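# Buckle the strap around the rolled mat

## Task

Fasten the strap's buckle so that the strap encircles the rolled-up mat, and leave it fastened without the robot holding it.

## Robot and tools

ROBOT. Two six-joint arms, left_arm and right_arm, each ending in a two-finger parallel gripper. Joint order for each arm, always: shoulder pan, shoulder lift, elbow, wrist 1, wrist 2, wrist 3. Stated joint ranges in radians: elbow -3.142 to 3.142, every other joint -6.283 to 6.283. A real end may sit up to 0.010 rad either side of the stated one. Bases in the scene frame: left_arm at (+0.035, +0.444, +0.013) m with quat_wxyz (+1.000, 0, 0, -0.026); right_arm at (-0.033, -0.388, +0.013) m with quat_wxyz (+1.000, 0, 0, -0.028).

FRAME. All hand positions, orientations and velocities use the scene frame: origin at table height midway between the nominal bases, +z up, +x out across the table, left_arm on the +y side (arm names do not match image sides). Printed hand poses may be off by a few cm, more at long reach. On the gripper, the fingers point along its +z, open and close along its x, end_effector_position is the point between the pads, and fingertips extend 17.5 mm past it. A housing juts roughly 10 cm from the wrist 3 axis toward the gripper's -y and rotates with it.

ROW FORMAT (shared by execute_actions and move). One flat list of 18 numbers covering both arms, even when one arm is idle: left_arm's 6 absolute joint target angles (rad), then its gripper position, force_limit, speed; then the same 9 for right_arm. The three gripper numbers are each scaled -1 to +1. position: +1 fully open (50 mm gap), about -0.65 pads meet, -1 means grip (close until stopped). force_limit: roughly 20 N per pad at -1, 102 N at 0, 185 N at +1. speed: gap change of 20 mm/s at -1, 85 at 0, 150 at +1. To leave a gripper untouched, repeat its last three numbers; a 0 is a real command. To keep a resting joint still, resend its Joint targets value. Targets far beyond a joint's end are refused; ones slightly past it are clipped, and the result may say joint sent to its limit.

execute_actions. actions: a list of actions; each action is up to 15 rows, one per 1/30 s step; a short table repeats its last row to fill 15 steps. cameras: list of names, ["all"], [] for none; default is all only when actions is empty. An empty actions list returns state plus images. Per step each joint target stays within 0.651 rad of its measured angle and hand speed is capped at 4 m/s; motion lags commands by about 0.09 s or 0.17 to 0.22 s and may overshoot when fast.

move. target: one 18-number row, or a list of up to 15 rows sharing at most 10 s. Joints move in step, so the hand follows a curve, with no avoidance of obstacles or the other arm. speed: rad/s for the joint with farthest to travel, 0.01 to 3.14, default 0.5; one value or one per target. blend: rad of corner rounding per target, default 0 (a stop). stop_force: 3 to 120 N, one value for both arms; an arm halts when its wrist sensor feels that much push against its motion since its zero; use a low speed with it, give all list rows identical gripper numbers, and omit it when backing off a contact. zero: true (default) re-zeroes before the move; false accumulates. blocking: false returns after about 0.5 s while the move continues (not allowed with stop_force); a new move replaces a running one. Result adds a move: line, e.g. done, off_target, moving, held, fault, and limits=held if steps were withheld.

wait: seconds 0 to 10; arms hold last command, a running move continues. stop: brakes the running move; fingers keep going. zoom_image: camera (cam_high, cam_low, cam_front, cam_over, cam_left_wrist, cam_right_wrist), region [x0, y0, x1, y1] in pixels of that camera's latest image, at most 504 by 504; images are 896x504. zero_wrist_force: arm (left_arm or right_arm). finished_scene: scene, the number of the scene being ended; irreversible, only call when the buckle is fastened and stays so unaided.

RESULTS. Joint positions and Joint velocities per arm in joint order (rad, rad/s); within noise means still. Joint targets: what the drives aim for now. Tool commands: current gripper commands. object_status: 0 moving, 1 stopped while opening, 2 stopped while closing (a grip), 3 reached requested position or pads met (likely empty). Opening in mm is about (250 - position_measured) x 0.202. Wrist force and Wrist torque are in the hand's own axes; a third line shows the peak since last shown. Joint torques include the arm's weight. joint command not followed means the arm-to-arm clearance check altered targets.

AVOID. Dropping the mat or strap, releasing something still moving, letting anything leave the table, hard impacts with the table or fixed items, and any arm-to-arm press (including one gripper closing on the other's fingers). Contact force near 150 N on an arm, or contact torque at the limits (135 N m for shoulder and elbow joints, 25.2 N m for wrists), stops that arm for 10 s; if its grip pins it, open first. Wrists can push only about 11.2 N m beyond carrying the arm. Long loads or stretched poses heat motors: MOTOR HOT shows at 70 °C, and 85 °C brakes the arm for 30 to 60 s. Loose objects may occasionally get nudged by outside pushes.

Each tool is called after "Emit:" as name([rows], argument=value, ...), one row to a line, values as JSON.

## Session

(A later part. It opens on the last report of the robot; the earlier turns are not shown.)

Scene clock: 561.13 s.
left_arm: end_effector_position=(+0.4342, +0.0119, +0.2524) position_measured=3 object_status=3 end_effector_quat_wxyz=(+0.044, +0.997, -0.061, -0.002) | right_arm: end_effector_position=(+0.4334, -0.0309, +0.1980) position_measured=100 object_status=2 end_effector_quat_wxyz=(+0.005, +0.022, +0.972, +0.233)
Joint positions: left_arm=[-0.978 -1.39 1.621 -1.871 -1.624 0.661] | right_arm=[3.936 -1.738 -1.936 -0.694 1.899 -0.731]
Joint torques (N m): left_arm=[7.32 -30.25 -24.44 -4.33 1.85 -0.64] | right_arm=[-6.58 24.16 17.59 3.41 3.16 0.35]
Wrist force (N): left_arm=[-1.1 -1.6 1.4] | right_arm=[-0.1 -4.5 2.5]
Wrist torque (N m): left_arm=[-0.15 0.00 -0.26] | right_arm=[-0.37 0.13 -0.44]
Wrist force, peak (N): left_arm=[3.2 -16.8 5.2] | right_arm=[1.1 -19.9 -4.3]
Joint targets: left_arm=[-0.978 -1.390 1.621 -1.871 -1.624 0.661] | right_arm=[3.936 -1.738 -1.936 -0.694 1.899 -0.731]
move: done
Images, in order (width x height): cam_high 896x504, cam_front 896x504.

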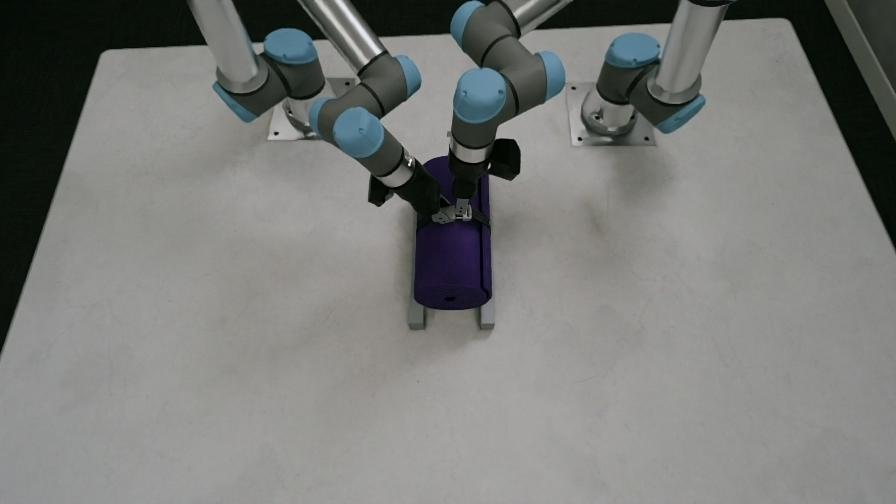

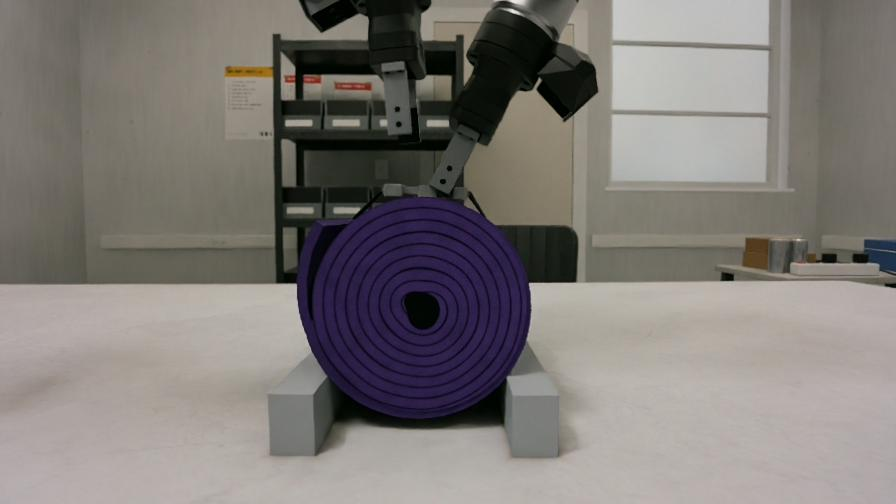

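Emit:
move([
  [-0.6485,-1.3593,2.1878,-3.1108,-2.2824,0.648,1,0.6,-1,3.936,-1.738,-1.9359,-0.6938,1.8987,-0.7313,-1,0.6,-1],
], speed=0.4)

Emit:
move([
  [-0.7027,-1.2815,2.1707,-3.2052,-2.24635,0.5954,1,0.6,-1,3.936,-1.738,-1.9359,-0.6938,1.8987,-0.7313,-1,0.6,-1],
], speed=0.08, stop_force=7, cameras=["cam_front","cam_high","cam_left_wrist"])

Emit:
zoom_image(camera="cam_front", region=[365, 175, 465, 215])

Emit:
zoom_image(camera="cam_high", region=[425, 195, 485, 230])

Scene clock: 573.53 s.
left_arm: end_effector_position=(+0.4388, +0.0566, +0.2181) position_measured=3 object_status=3 end_effector_quat_wxyz=(+0.462, +0.887, -0.023, -0.012) | right_arm: end_effector_position=(+0.4333, -0.0309, +0.1980) position_measured=100 object_status=2 end_effector_quat_wxyz=(+0.005, +0.022, +0.972, +0.233)
Joint positions: left_arm=[-0.648 -1.359 2.188 -3.111 -2.282 0.648] | right_arm=[3.936 -1.738 -1.936 -0.694 1.899 -0.731]
Joint torques (N m): left_arm=[-8.93 -32.94 -20.41 -3.96 -0.46 -1.74] | right_arm=[-6.78 24.2 19.74 5.99 -0.08 0.29]
Wrist force (N): left_arm=[-1.2 -3.7 2.3] | right_arm=[-0.4 -5.1 3.3]
Wrist torque (N m): left_arm=[-0.46 0.18 -0.31] | right_arm=[-0.40 0.11 -0.45]
Wrist force, peak (N): left_arm=[-1.5 4.9 3.0] | right_arm=[-0.5 -4.5 8.0]
Joint targets: left_arm=[-0.649 -1.359 2.188 -3.111 -2.282 0.648] | right_arm=[3.936 -1.738 -1.936 -0.694 1.899 -0.731]
move: done

Scene clock: 575.73 s.
left_arm: end_effector_position=(+0.4372, +0.0263, +0.1970) position_measured=3 object_status=3 end_effector_quat_wxyz=(+0.462, +0.887, -0.023, -0.012) | right_arm: end_effector_position=(+0.4333, -0.0309, +0.1980) position_measured=100 object_status=2 end_effector_quat_wxyz=(+0.005, +0.022, +0.972, +0.233)
Joint positions: left_arm=[-0.703 -1.281 2.171 -3.205 -2.246 0.595] | right_arm=[3.936 -1.738 -1.936 -0.694 1.899 -0.731]
Joint torques (N m): left_arm=[11.86 -41.88 -10.85 -0.85 -3.04 2.61] | right_arm=[-6.41 24.33 22.07 6.03 -1.47 0.33]
Wrist force (N): left_arm=[-1.5 -3.6 2.3] | right_arm=[-0.3 -4.6 2.6]
Wrist torque (N m): left_arm=[-0.44 0.23 -0.33] | right_arm=[-0.37 0.13 -0.45]
Wrist force, peak (N): left_arm=[-1.2 -4.0 3.2] | right_arm=[-0.7 -5.1 3.3]
Joint targets: left_arm=[-0.703 -1.282 2.171 -3.205 -2.246 0.595] | right_arm=[3.936 -1.738 -1.936 -0.694 1.899 -0.731]
move: done
Images, in order (width x height): cam_high 896x504, cam_front 896x504, cam_left_wrist 896x504.

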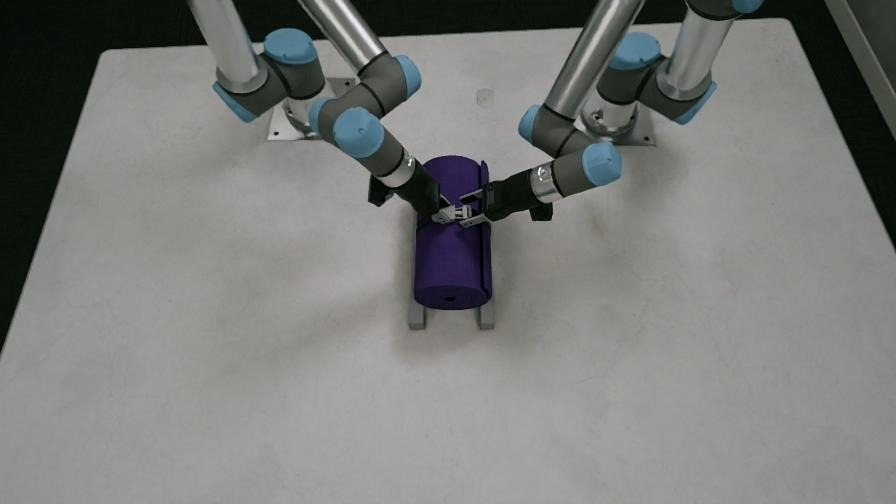

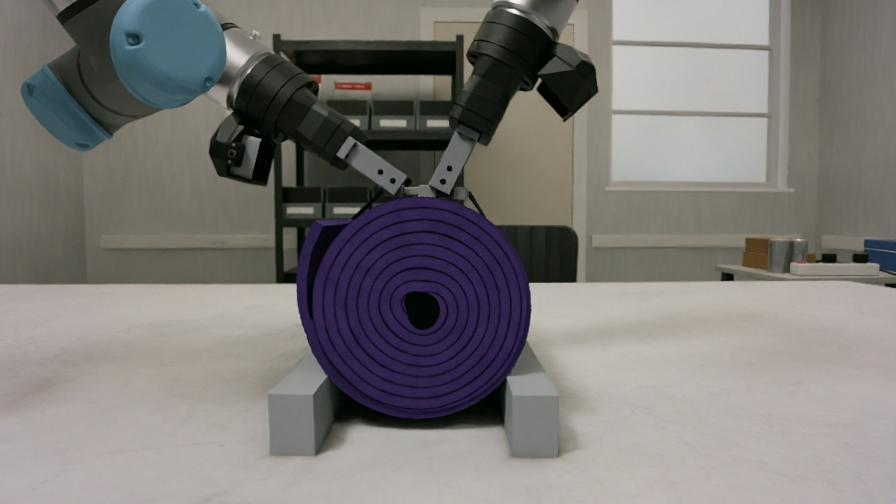

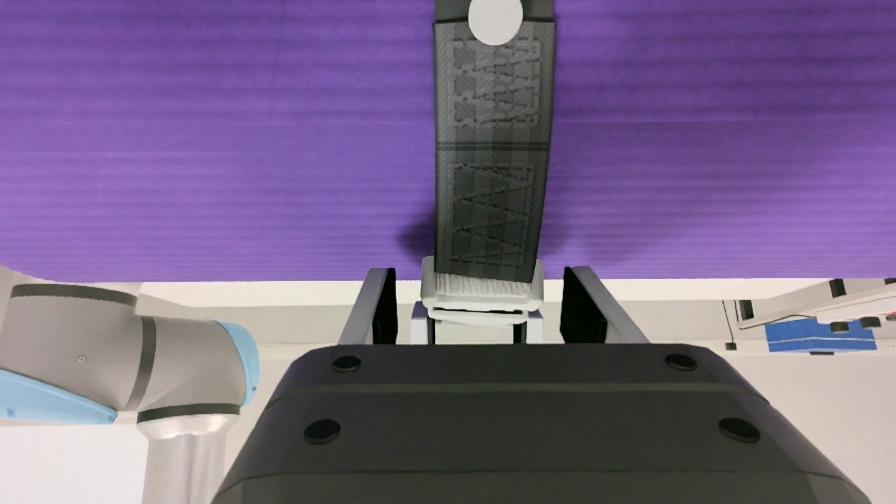

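Scaled by 5.040.

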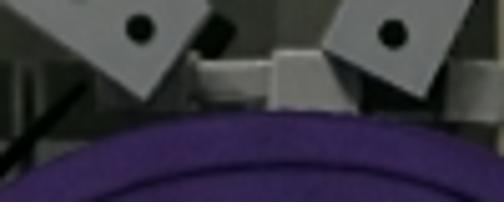

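Scaled by 8.400.

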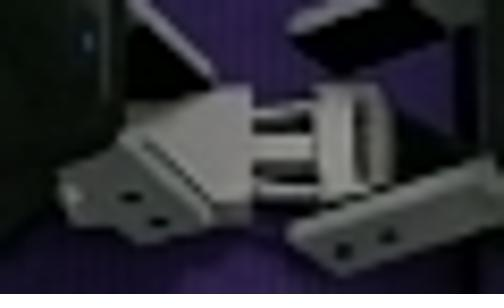

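Emit:
move([
  [-0.7064,-1.2762,2.1695,-3.2116,-2.244,0.5918,1,0.6,-1,3.936,-1.738,-1.9359,-0.6938,1.8987,-0.7313,-1,0.6,-1],
], speed=0.05, stop_force=7)

Emit:
move([
  [-0.7064,-1.2762,2.1695,-3.2116,-2.244,0.5918,-1,0.6,-1,3.936,-1.738,-1.9359,-0.6938,1.8987,-0.7313,-1,0.6,-1],
], cameras=["cam_front","cam_high","cam_left_wrist"])

Emit:
zoom_image(camera="cam_front", region=[365, 175, 465, 215])

Emit:
zoom_image(camera="cam_high", region=[425, 195, 485, 230])

Scene clock: 584.23 s.
left_arm: end_effector_position=(+0.4370, +0.0242, +0.1955) position_measured=3 object_status=3 end_effector_quat_wxyz=(+0.462, +0.887, -0.023, -0.012) | right_arm: end_effector_position=(+0.4333, -0.0309, +0.1980) position_measured=100 object_status=2 end_effector_quat_wxyz=(+0.005, +0.022, +0.972, +0.233)
Joint positions: left_arm=[-0.706 -1.276 2.169 -3.212 -2.244 0.592] | right_arm=[3.936 -1.738 -1.936 -0.694 1.899 -0.731]
Joint torques (N m): left_arm=[2.06 -36.67 -21.48 -1.75 -1.14 0.19] | right_arm=[-6.14 24.41 27.11 6.04 -1.37 0.23]
Wrist force (N): left_arm=[-1.2 -3.9 2.8] | right_arm=[-0.4 -4.8 3.2]
Wrist torque (N m): left_arm=[-0.48 0.19 -0.31] | right_arm=[-0.37 0.11 -0.45]
Wrist force, peak (N): left_arm=[-1.2 -4.1 2.6] | right_arm=[-0.5 -5.1 3.3]
Joint targets: left_arm=[-0.706 -1.276 2.169 -3.212 -2.244 0.592] | right_arm=[3.936 -1.738 -1.936 -0.694 1.899 -0.731]
move: done

Scene clock: 585.33 s.
left_arm: end_effector_position=(+0.4370, +0.0242, +0.1955) position_measured=90 object_status=0 end_effector_quat_wxyz=(+0.462, +0.887, -0.023, -0.012) | right_arm: end_effector_position=(+0.4333, -0.0309, +0.1980) position_measured=100 object_status=2 end_effector_quat_wxyz=(+0.005, +0.022, +0.972, +0.233)
Joint positions: left_arm=[-0.706 -1.276 2.169 -3.212 -2.244 0.592] | right_arm=[3.936 -1.738 -1.936 -0.694 1.899 -0.731]
Joint torques (N m): left_arm=[8.74 -38.85 -15.29 -1.34 -3.15 2.2] | right_arm=[-6.56 24.45 28.72 6.06 -1.35 0.24]
Wrist force (N): left_arm=[3.0 -5.1 2.4] | right_arm=[3.1 -5.7 2.8]
Wrist torque (N m): left_arm=[-0.49 0.38 -0.35] | right_arm=[-0.40 0.25 -0.42]
Wrist force, peak (N): left_arm=[3.0 -5.1 2.4] | right_arm=[3.1 -5.9 2.8]
Joint targets: left_arm=[-0.706 -1.276 2.169 -3.212 -2.244 0.592] | right_arm=[3.936 -1.738 -1.936 -0.694 1.899 -0.731]
move: done
Images, in order (width x height): cam_high 896x504, cam_front 896x504, cam_left_wrist 896x504.

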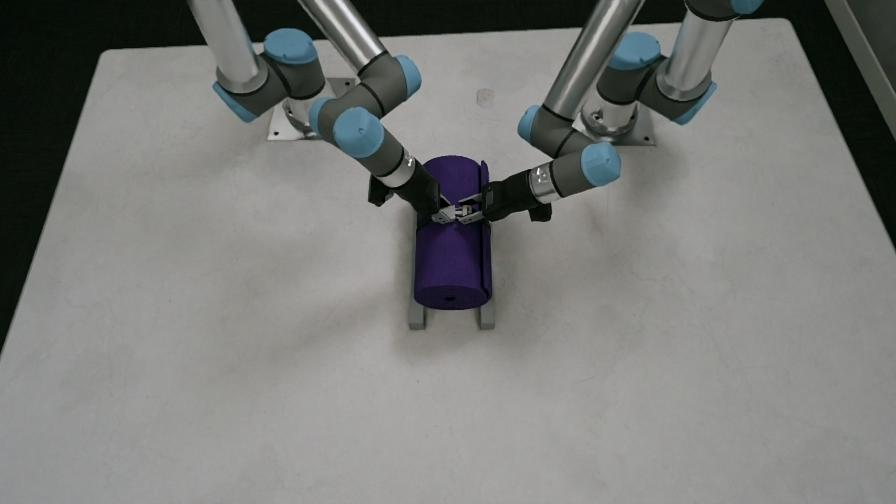

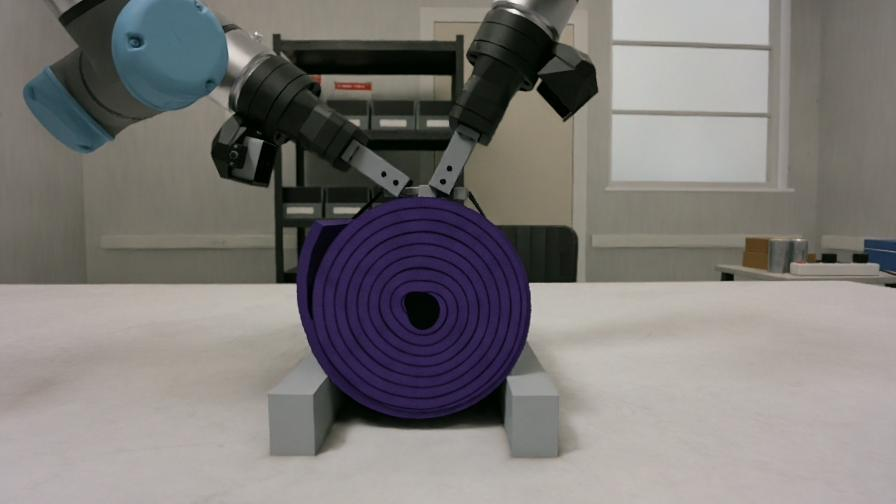

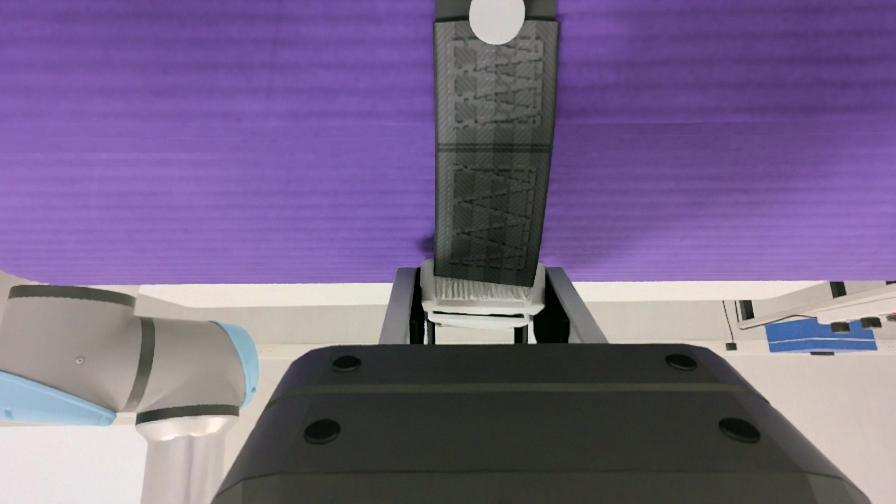

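Scaled by 5.040.

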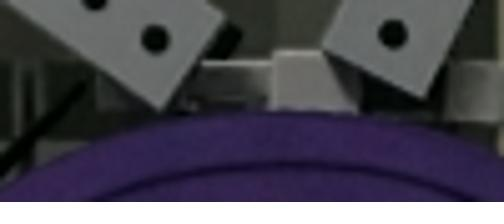

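Scaled by 8.400.

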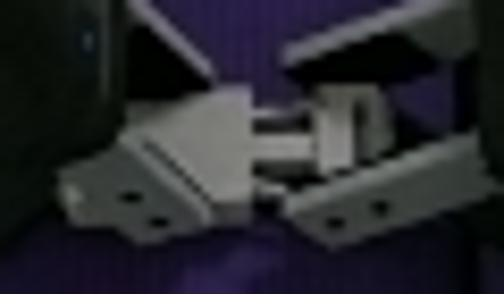

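Emit:
move([
  [-0.7064,-1.2762,2.1695,-3.2116,-2.244,0.5918,-1,0.6,-1,3.936,-1.738,-1.9359,-0.6938,1.8987,-0.7313,1,0.6,-1],
  [-0.7064,-1.2762,2.1695,-3.2116,-2.244,0.5918,-1,0.6,-1,3.90331,-1.66011,-1.89643,-0.82182,1.90958,-0.7638,1,0.6,-1],
], speed=0.3, cameras=["cam_front"])

Emit:
zoom_image(camera="cam_front", region=[365, 175, 465, 215])

Emit:
move(target=[-0.7064,-1.2762,2.1695,-3.2116,-2.244,0.5918,-1,0.6,-1,3.6905,-1.80313,-2.16146,-0.1173,2.35191,-0.7672,1,0.6,-1], speed=0.4, cameras=["cam_front","cam_right_wrist","cam_high"])

Emit:
zoom_image(camera="cam_high", region=[425, 195, 485, 230])

Emit:
zoom_image(camera="cam_front", region=[365, 155, 505, 215])

Scene clock: 628.83 s.
left_arm: end_effector_position=(+0.4370, +0.0242, +0.1955) position_measured=90 object_status=2 end_effector_quat_wxyz=(+0.462, +0.887, -0.023, -0.012) | right_arm: end_effector_position=(+0.4322, -0.0535, +0.2423) position_measured=3 object_status=3 end_effector_quat_wxyz=(+0.005, +0.022, +0.972, +0.234)
Joint positions: left_arm=[-0.706 -1.276 2.17 -3.212 -2.244 0.592] | right_arm=[3.903 -1.66 -1.896 -0.822 1.91 -0.764]
Joint torques (N m): left_arm=[5.41 -38.81 -13.06 -6.28 0.58 2.29] | right_arm=[6.65 20.78 13.65 3.23 -1.55 1.57]
Wrist force (N): left_arm=[-1.3 -7.0 5.9] | right_arm=[-0.3 -1.1 -0.5]
Wrist torque (N m): left_arm=[-0.30 0.18 -0.32] | right_arm=[-0.30 0.08 -0.42]
Wrist force, peak (N): left_arm=[-1.1 -7.3 6.3] | right_arm=[4.6 -5.5 3.5]
Joint targets: left_arm=[-0.706 -1.276 2.169 -3.212 -2.244 0.592] | right_arm=[3.903 -1.660 -1.896 -0.822 1.910 -0.764]
move: done
Images, in order (width x height): cam_front 896x504.

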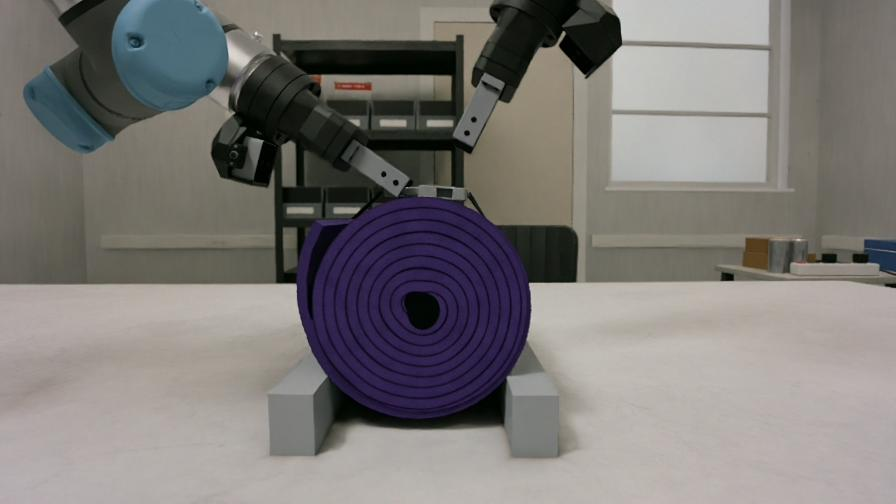

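Scaled by 5.040.

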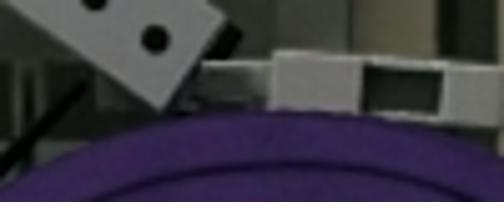

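Scene clock: 631.07 s.
left_arm: end_effector_position=(+0.4370, +0.0242, +0.1955) position_measured=90 object_status=2 end_effector_quat_wxyz=(+0.462, +0.887, -0.023, -0.012) | right_arm: end_effector_position=(+0.4313, -0.0828, +0.2112) position_measured=3 object_status=3 end_effector_quat_wxyz=(+0.010, +0.020, +0.887, +0.462)
Joint positions: left_arm=[-0.706 -1.276 2.17 -3.212 -2.244 0.592] | right_arm=[3.69 -1.803 -2.161 -0.118 2.352 -0.767]
Joint torques (N m): left_arm=[1.23 -39.53 -13.09 -6.26 0.45 2.06] | right_arm=[4.18 37.84 24.54 4.77 -0.45 -0.93]
Wrist force (N): left_arm=[-1.4 -6.9 6.1] | right_arm=[-1.5 -1.5 0.1]
Wrist torque (N m): left_arm=[-0.28 0.19 -0.32] | right_arm=[-0.29 0.45 -0.64]
Wrist force, peak (N): left_arm=[-1.2 -7.3 6.1] | right_arm=[-1.0 -2.5 -0.3]
Joint targets: left_arm=[-0.706 -1.276 2.169 -3.212 -2.244 0.592] | right_arm=[3.691 -1.803 -2.161 -0.117 2.352 -0.767]
move: done
Images, in order (width x height): cam_high 896x504, cam_front 896x504, cam_right_wrist 896x504.

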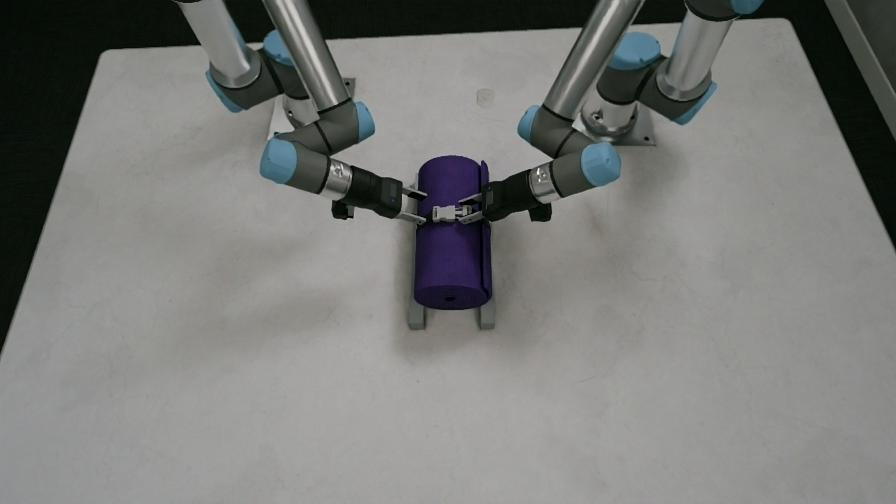

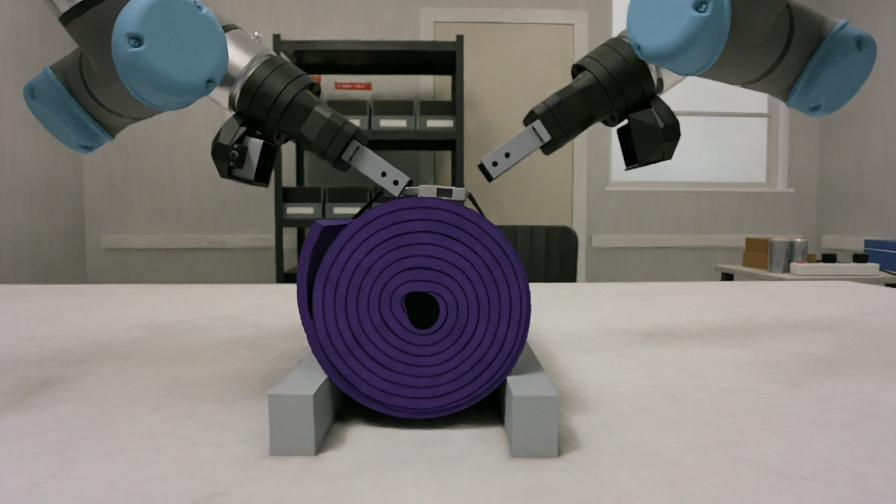

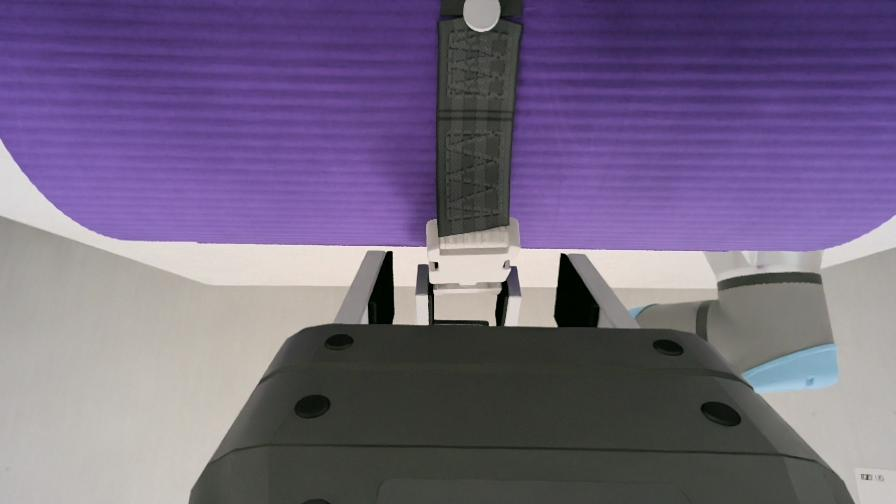

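Scaled by 8.400.

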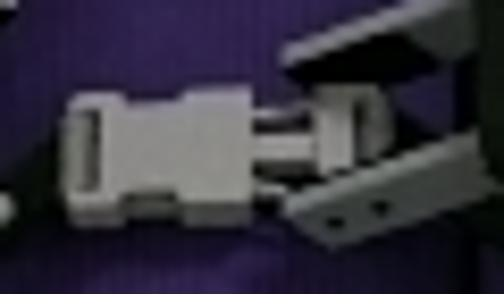

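Scaled by 3.600.

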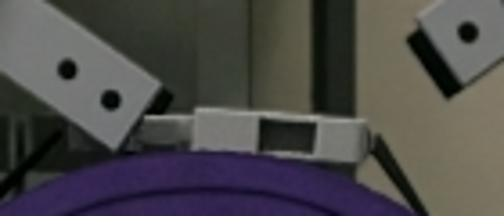

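Emit:
move(target=[-0.7064,-1.2762,2.1695,-3.2116,-2.244,0.5918,-1,0.6,-1,3.74588,-1.87459,-2.1521,-0.01298,2.31829,-0.7063,1,0.6,-1], speed=0.08, stop_force=7, cameras=["cam_front","cam_right_wrist","cam_high"])

Emit:
zoom_image(camera="cam_front", region=[365, 155, 505, 215])

Emit:
zoom_image(camera="cam_high", region=[425, 195, 485, 230])

Scene clock: 638.80 s.
left_arm: end_effector_position=(+0.4370, +0.0242, +0.1955) position_measured=90 object_status=2 end_effector_quat_wxyz=(+0.462, +0.887, -0.023, -0.012) | right_arm: end_effector_position=(+0.4326, -0.0534, +0.1907) position_measured=3 object_status=3 end_effector_quat_wxyz=(+0.010, +0.020, +0.887, +0.462)
Joint positions: left_arm=[-0.706 -1.276 2.17 -3.212 -2.244 0.592] | right_arm=[3.746 -1.875 -2.152 -0.013 2.318 -0.706]
Joint torques (N m): left_arm=[-7.65 -38.45 -13.71 -6.37 0.33 2.23] | right_arm=[-8.11 40.12 9.67 2.87 3.94 -0.84]
Wrist force (N): left_arm=[-1.9 -6.0 5.5] | right_arm=[-1.0 -1.5 0.2]
Wrist torque (N m): left_arm=[-0.30 0.16 -0.32] | right_arm=[-0.29 0.36 -0.73]
Wrist force, peak (N): left_arm=[-1.1 -7.2 6.2] | right_arm=[-1.3 -1.8 0.3]
Joint targets: left_arm=[-0.706 -1.276 2.169 -3.212 -2.244 0.592] | right_arm=[3.746 -1.875 -2.152 -0.013 2.318 -0.706]
move: done
Images, in order (width x height): cam_high 896x504, cam_front 896x504, cam_right_wrist 896x504.

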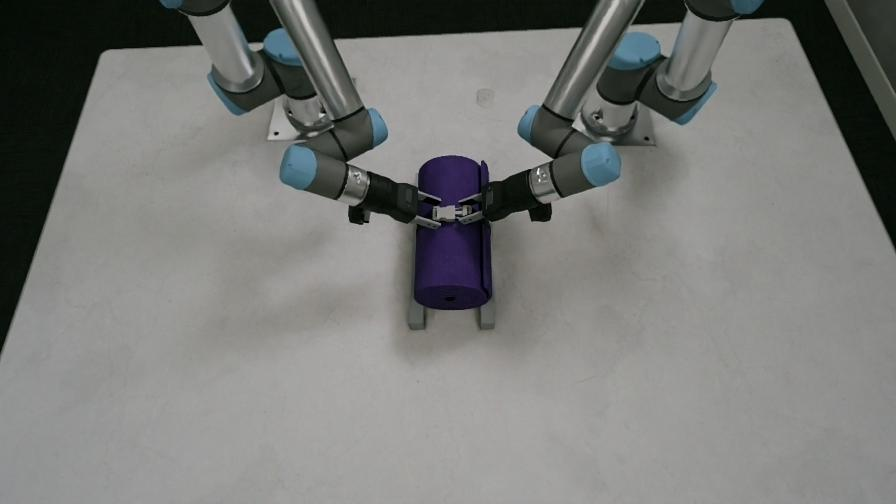

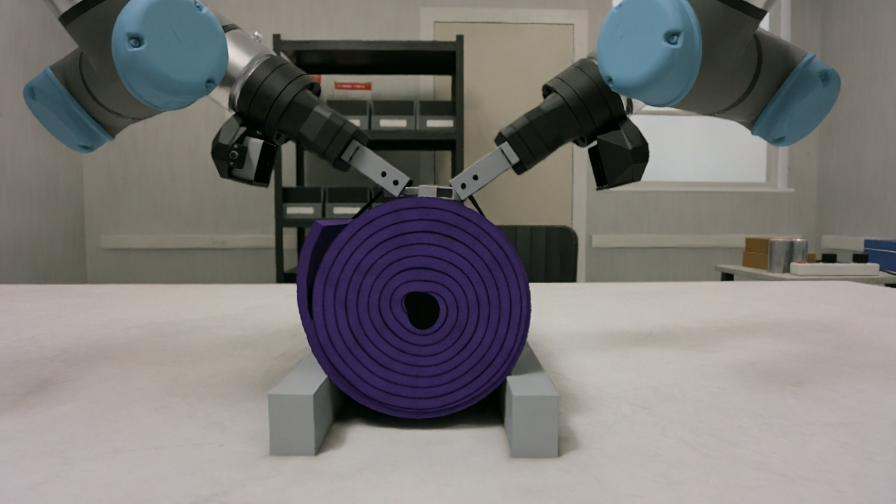

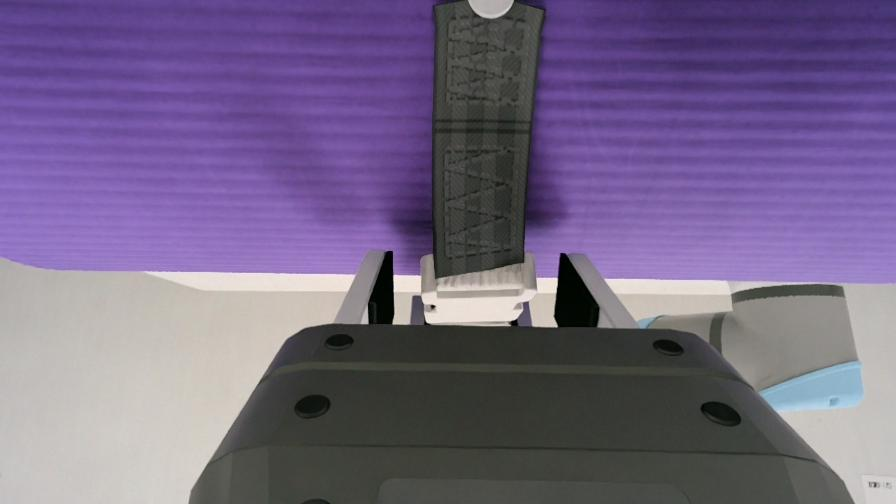

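Scaled by 3.600.

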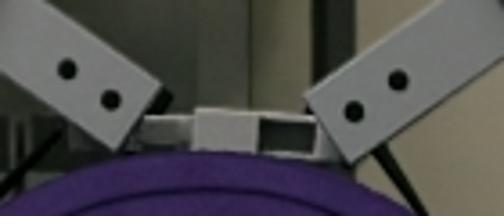

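Scaled by 8.400.

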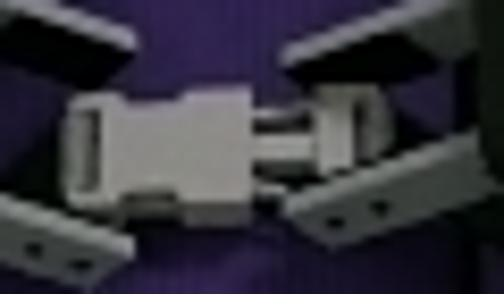

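Emit:
move(target=[-0.7064,-1.2762,2.1695,-3.2116,-2.244,0.5918,-1,0.6,-1,3.74588,-1.87459,-2.1521,-0.01298,2.31829,-0.7063,-1,0.6,-1])

Emit:
move(target=[-0.7180,-1.2684,2.1598,-3.2165,-2.2361,0.5809,-1,0.6,-1,3.74588,-1.87459,-2.1521,-0.01298,2.31829,-0.7063,-1,0.6,-1], speed=0.01, stop_force=60, cameras=["cam_front","cam_high"])

Emit:
zoom_image(camera="cam_front", region=[365, 155, 505, 215])

Emit:
zoom_image(camera="cam_high", region=[425, 195, 485, 230])

Scene clock: 651.60 s.
left_arm: end_effector_position=(+0.4370, +0.0242, +0.1955) position_measured=90 object_status=2 end_effector_quat_wxyz=(+0.462, +0.887, -0.023, -0.012) | right_arm: end_effector_position=(+0.4325, -0.0534, +0.1907) position_measured=92 object_status=2 end_effector_quat_wxyz=(+0.010, +0.020, +0.887, +0.462)
Joint positions: left_arm=[-0.706 -1.276 2.17 -3.212 -2.244 0.592] | right_arm=[3.746 -1.875 -2.152 -0.013 2.318 -0.706]
Joint torques (N m): left_arm=[-7.12 -38.35 -13.16 -6.32 -5.29 2.25] | right_arm=[-7.56 39.62 12.56 4.7 0.57 -0.6]
Wrist force (N): left_arm=[5.5 -7.5 2.5] | right_arm=[6.4 -3.4 -2.7]
Wrist torque (N m): left_arm=[-0.31 0.38 -0.46] | right_arm=[-0.32 0.65 -0.88]
Wrist force, peak (N): left_arm=[6.4 -8.6 3.3] | right_arm=[6.7 -3.5 -2.6]
Joint targets: left_arm=[-0.706 -1.276 2.169 -3.212 -2.244 0.592] | right_arm=[3.746 -1.875 -2.152 -0.013 2.318 -0.706]
move: done

Scene clock: 653.37 s.
left_arm: end_effector_position=(+0.4369, +0.0171, +0.1955) position_measured=90 object_status=2 end_effector_quat_wxyz=(+0.462, +0.887, -0.023, -0.012) | right_arm: end_effector_position=(+0.4326, -0.0534, +0.1907) position_measured=92 object_status=2 end_effector_quat_wxyz=(+0.010, +0.020, +0.887, +0.462)
Joint positions: left_arm=[-0.718 -1.268 2.16 -3.217 -2.236 0.581] | right_arm=[3.746 -1.875 -2.152 -0.013 2.318 -0.706]
Joint torques (N m): left_arm=[-2.48 -39.65 -20.37 -7.31 -5.3 1.05] | right_arm=[13.82 37.78 26.92 4.67 -0.3 -0.54]
Wrist force (N): left_arm=[2.3 -21.1 -8.2] | right_arm=[2.2 -12.7 -16.9]
Wrist torque (N m): left_arm=[-0.12 0.28 -0.34] | right_arm=[-0.38 0.55 -0.74]
Wrist force, peak (N): left_arm=[2.4 -21.5 -8.0] | right_arm=[2.2 -12.7 -16.9]
Joint targets: left_arm=[-0.718 -1.268 2.160 -3.216 -2.236 0.581] | right_arm=[3.746 -1.875 -2.152 -0.013 2.318 -0.706]
move: done
Images, in order (width x height): cam_high 896x504, cam_front 896x504.

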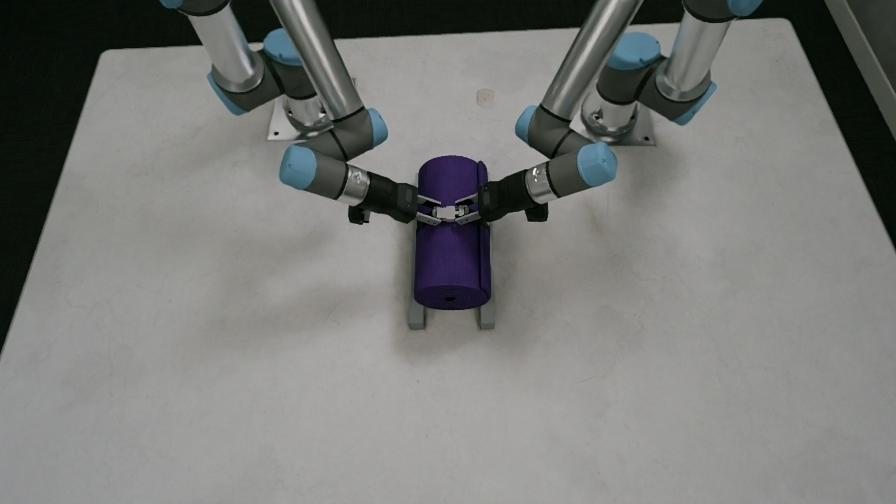

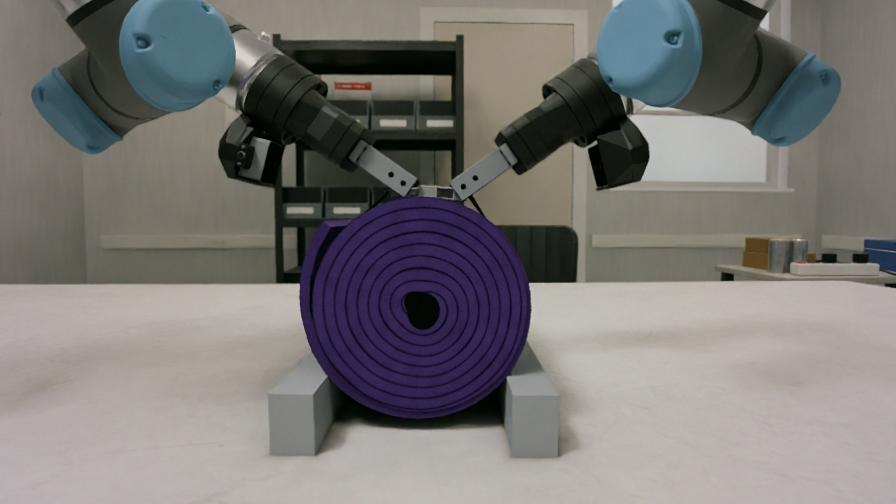

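Scaled by 3.600.

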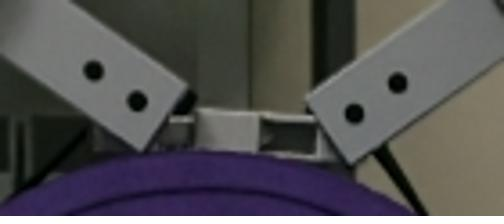

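Scaled by 8.400.

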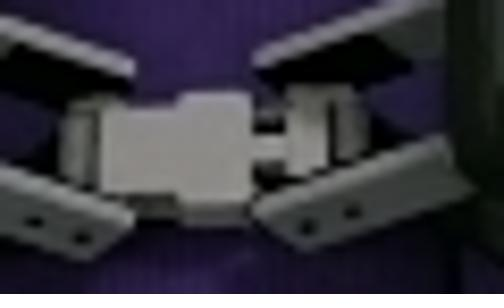

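Emit:
move([
  [-0.7163,-1.2695,2.1612,-3.2158,-2.2372,0.5825,-1,0.6,-1,3.74588,-1.87459,-2.1521,-0.01298,2.31829,-0.7063,-1,0.6,-1],
  [-0.7163,-1.2695,2.1612,-3.2158,-2.2372,0.5825,1,0.6,-1,3.74588,-1.87459,-2.1521,-0.01298,2.31829,-0.7063,-1,0.6,-1],
  [-0.7097,-1.279,2.1633,-3.2043,-2.2416,0.5889,1,0.6,-1,3.74588,-1.87459,-2.1521,-0.01298,2.31829,-0.7063,-1,0.6,-1],
], speed=0.05, cameras=["cam_front","cam_high"])

Emit:
zoom_image(camera="cam_front", region=[365, 155, 505, 215])

Emit:
zoom_image(camera="cam_high", region=[425, 195, 485, 230])

Scene clock: 666.33 s.
left_arm: end_effector_position=(+0.4374, +0.0219, +0.1982) position_measured=3 object_status=3 end_effector_quat_wxyz=(+0.462, +0.887, -0.023, -0.012) | right_arm: end_effector_position=(+0.4326, -0.0534, +0.1907) position_measured=92 object_status=2 end_effector_quat_wxyz=(+0.010, +0.020, +0.887, +0.462)
Joint positions: left_arm=[-0.71 -1.279 2.163 -3.204 -2.242 0.589] | right_arm=[3.746 -1.875 -2.152 -0.013 2.318 -0.706]
Joint torques (N m): left_arm=[2.6 -32.44 -13.64 -2.83 -2.28 1.43] | right_arm=[-5.51 29.67 9.42 5.6 1.15 -0.45]
Wrist force (N): left_arm=[-1.1 -3.6 2.5] | right_arm=[-1.3 -6.7 1.8]
Wrist torque (N m): left_arm=[-0.45 0.17 -0.44] | right_arm=[-0.39 0.49 -0.71]
Wrist force, peak (N): left_arm=[2.4 -21.7 -8.1] | right_arm=[2.4 -12.8 -17.0]
Joint targets: left_arm=[-0.710 -1.279 2.163 -3.204 -2.242 0.589] | right_arm=[3.746 -1.875 -2.152 -0.013 2.318 -0.706]
move: done
Images, in order (width x height): cam_high 896x504, cam_front 896x504.

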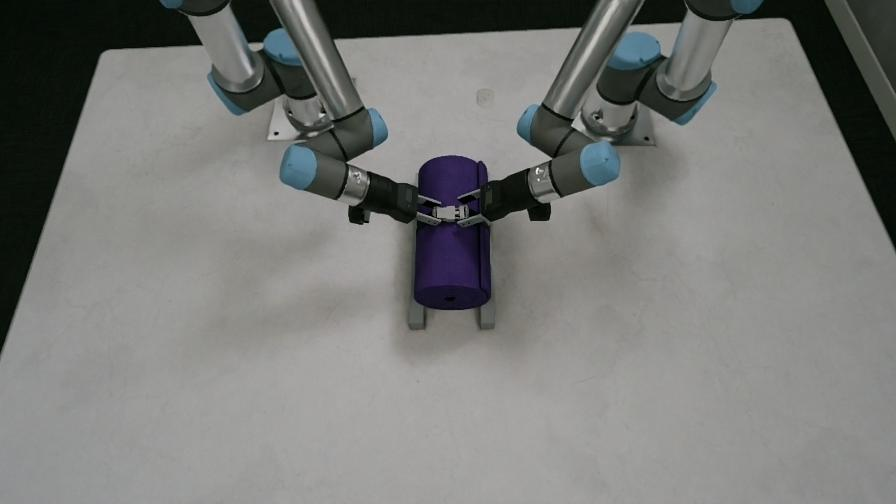

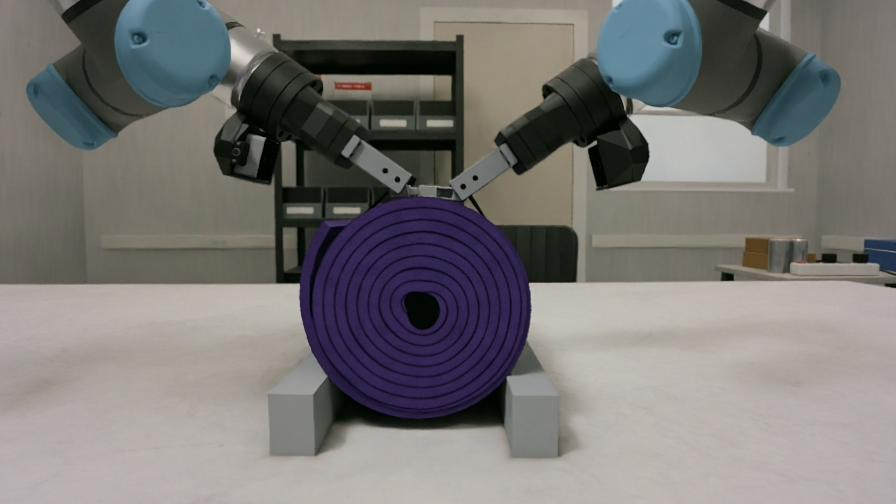

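Scaled by 3.600.

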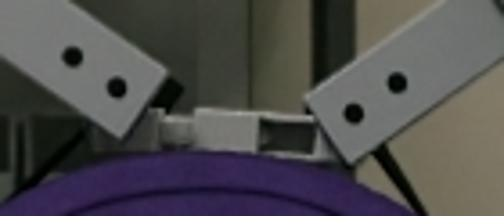

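Scaled by 8.400.

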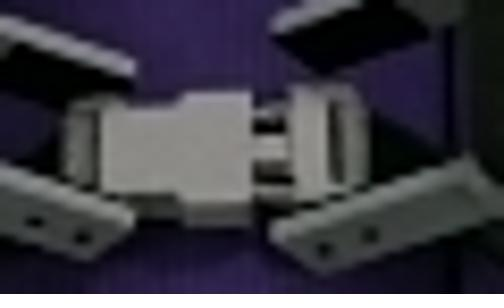

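Emit:
move([
  [-0.7119,-1.2758,2.1626,-3.2081,-2.2401,0.5868,1,0.6,-1,3.74588,-1.87459,-2.1521,-0.01298,2.31829,-0.7063,-1,0.6,-1],
  [-0.7119,-1.2758,2.1626,-3.2081,-2.2401,0.5868,-1,0.6,-1,3.74588,-1.87459,-2.1521,-0.01298,2.31829,-0.7063,-1,0.6,-1],
], speed=0.05)

Emit:
move(target=[-0.7227,-1.2685,2.1536,-3.2127,-2.2327,0.5767,-1,0.6,-1,3.74588,-1.87459,-2.1521,-0.01298,2.31829,-0.7063,-1,0.6,-1], speed=0.01, stop_force=70, cameras=["cam_front","cam_high"])

Emit:
zoom_image(camera="cam_front", region=[365, 155, 505, 215])

Emit:
zoom_image(camera="cam_high", region=[425, 195, 485, 230])

Scene clock: 674.33 s.
left_arm: end_effector_position=(+0.4372, +0.0206, +0.1973) position_measured=92 object_status=2 end_effector_quat_wxyz=(+0.462, +0.887, -0.023, -0.012) | right_arm: end_effector_position=(+0.4326, -0.0534, +0.1907) position_measured=92 object_status=2 end_effector_quat_wxyz=(+0.010, +0.020, +0.887, +0.462)
Joint positions: left_arm=[-0.712 -1.276 2.163 -3.208 -2.24 0.587] | right_arm=[3.746 -1.875 -2.152 -0.013 2.318 -0.706]
Joint torques (N m): left_arm=[7.49 -37.45 -18.89 -1.33 -2.18 1.53] | right_arm=[0.08 22.34 10.34 5.75 1.12 -0.22]
Wrist force (N): left_arm=[0.7 -3.5 3.1] | right_arm=[0.5 -6.1 1.9]
Wrist torque (N m): left_arm=[-0.43 0.35 -0.38] | right_arm=[-0.37 0.49 -0.67]
Wrist force, peak (N): left_arm=[1.2 -3.9 3.4] | right_arm=[-2.0 -7.5 2.1]
Joint targets: left_arm=[-0.712 -1.276 2.163 -3.208 -2.240 0.587] | right_arm=[3.746 -1.875 -2.152 -0.013 2.318 -0.706]
move: done

Scene clock: 676.03 s.
left_arm: end_effector_position=(+0.4371, +0.0140, +0.1972) position_measured=92 object_status=2 end_effector_quat_wxyz=(+0.462, +0.887, -0.023, -0.012) | right_arm: end_effector_position=(+0.4326, -0.0534, +0.1907) position_measured=92 object_status=2 end_effector_quat_wxyz=(+0.010, +0.020, +0.887, +0.462)
Joint positions: left_arm=[-0.723 -1.268 2.154 -3.213 -2.233 0.577] | right_arm=[3.746 -1.875 -2.152 -0.013 2.318 -0.706]
Joint torques (N m): left_arm=[2.77 -38.65 -18.06 -5.92 -3.06 0.83] | right_arm=[1.16 21.62 22.69 5.73 1.06 -0.25]
Wrist force (N): left_arm=[-1.5 -11.8 -4.6] | right_arm=[-0.9 -11.4 -7.8]
Wrist torque (N m): left_arm=[-0.33 0.22 -0.33] | right_arm=[-0.47 0.47 -0.70]
Wrist force, peak (N): left_arm=[-0.8 -12.8 -4.0] | right_arm=[-1.6 -12.4 -7.3]
Joint targets: left_arm=[-0.723 -1.268 2.154 -3.213 -2.233 0.577] | right_arm=[3.746 -1.875 -2.152 -0.013 2.318 -0.706]
move: done
Images, in order (width x height): cam_high 896x504, cam_front 896x504.

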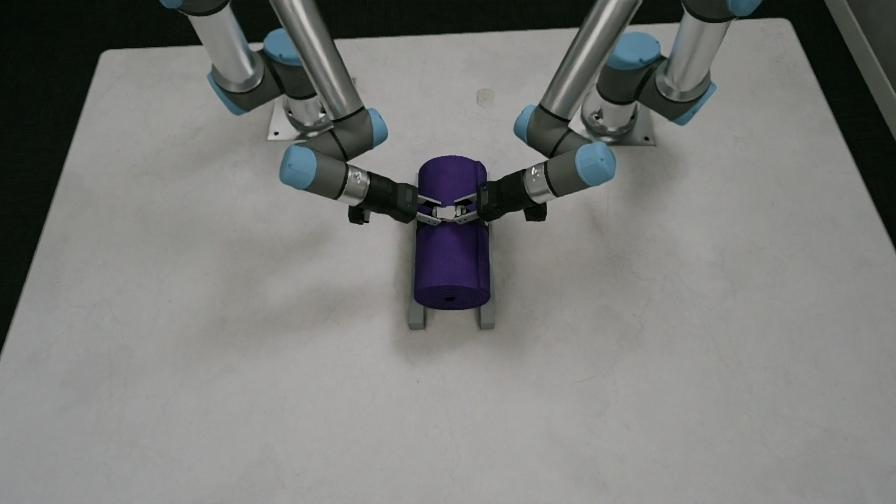

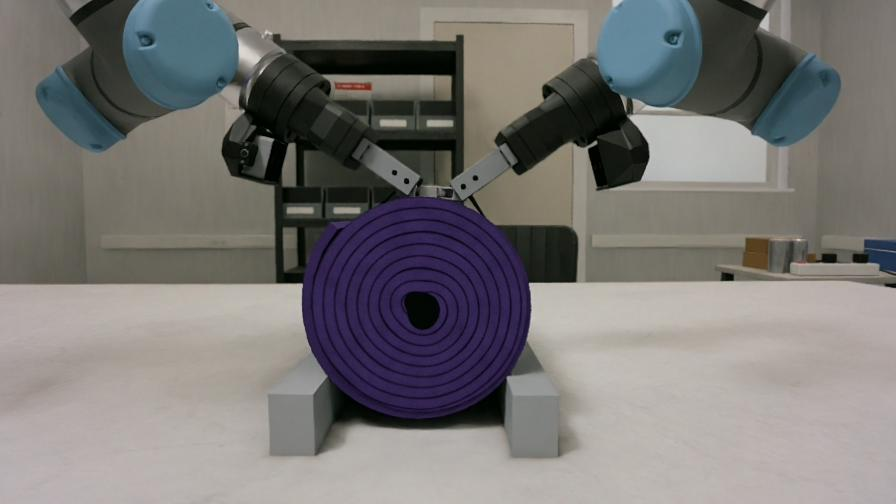

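Scaled by 3.600.

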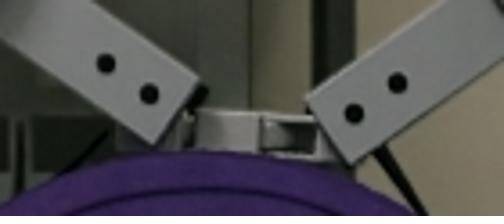

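Scaled by 8.400.

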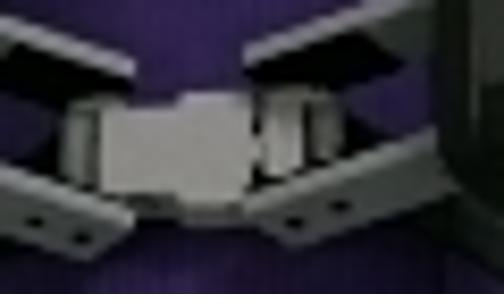

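Emit:
move(target=[-0.7302,-1.2635,2.1473,-3.2159,-2.2276,0.5697,-1,0.6,-1,3.74588,-1.87459,-2.1521,-0.01298,2.31829,-0.7063,-1,0.6,-1], speed=0.01, stop_force=75, cameras=["cam_front","cam_high"])

Emit:
zoom_image(camera="cam_front", region=[365, 155, 505, 215])

Emit:
zoom_image(camera="cam_high", region=[425, 195, 485, 230])

Scene clock: 682.30 s.
left_arm: end_effector_position=(+0.4370, +0.0094, +0.1973) position_measured=92 object_status=2 end_effector_quat_wxyz=(+0.462, +0.887, -0.023, -0.012) | right_arm: end_effector_position=(+0.4326, -0.0534, +0.1907) position_measured=92 object_status=2 end_effector_quat_wxyz=(+0.010, +0.020, +0.887, +0.462)
Joint positions: left_arm=[-0.73 -1.263 2.147 -3.216 -2.228 0.57] | right_arm=[3.746 -1.875 -2.152 -0.013 2.318 -0.706]
Joint torques (N m): left_arm=[-34.84 -37.46 -41.84 -10.65 -7.47 2.1] | right_arm=[37.66 21.94 23.12 8.95 11.14 -0.05]
Wrist force (N): left_arm=[-5.5 -45.5 -49.7] | right_arm=[-5.4 -44.2 -52.2]
Wrist torque (N m): left_arm=[-0.08 -0.33 0.03] | right_arm=[0.06 0.86 -0.99]
Wrist force, peak (N): left_arm=[-5.8 -45.0 -50.3] | right_arm=[-5.4 -44.2 -52.2]
Joint targets: left_arm=[-0.730 -1.263 2.147 -3.216 -2.228 0.570] | right_arm=[3.746 -1.875 -2.152 -0.013 2.318 -0.706]
move: done
Images, in order (width x height): cam_high 896x504, cam_front 896x504.

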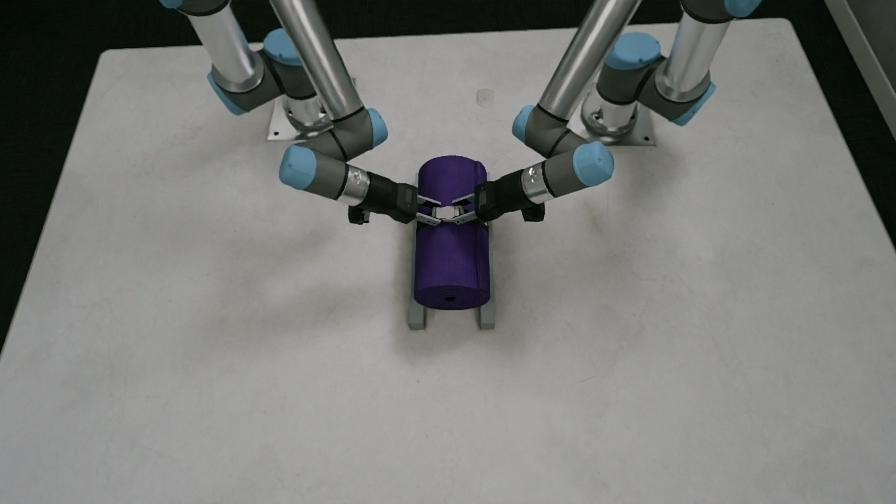

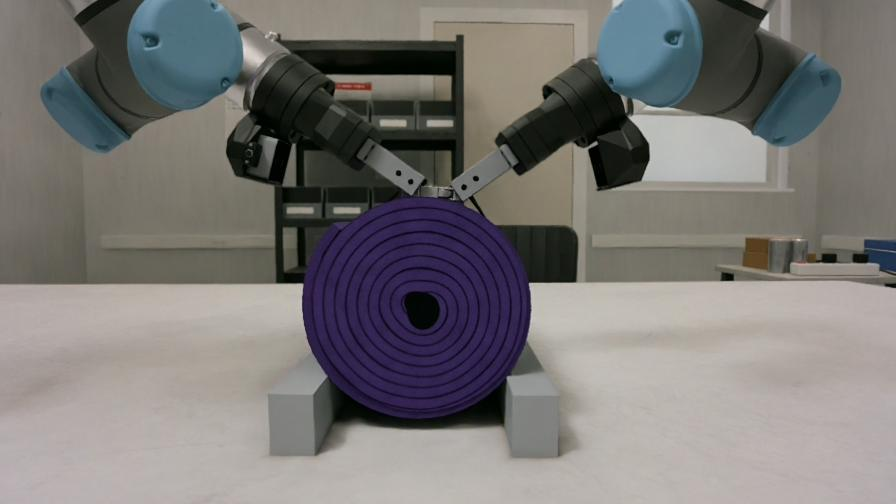

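Scaled by 3.600.

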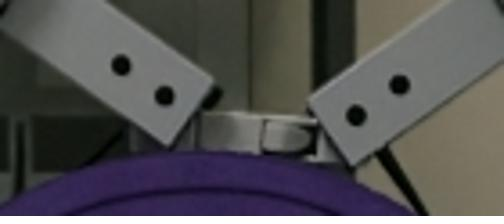

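Scaled by 8.400.

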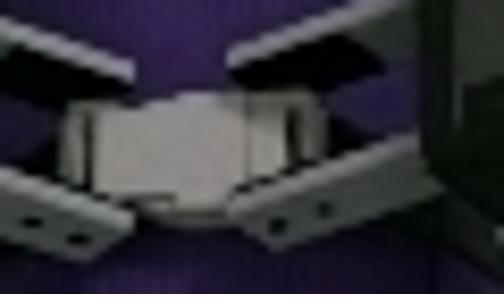

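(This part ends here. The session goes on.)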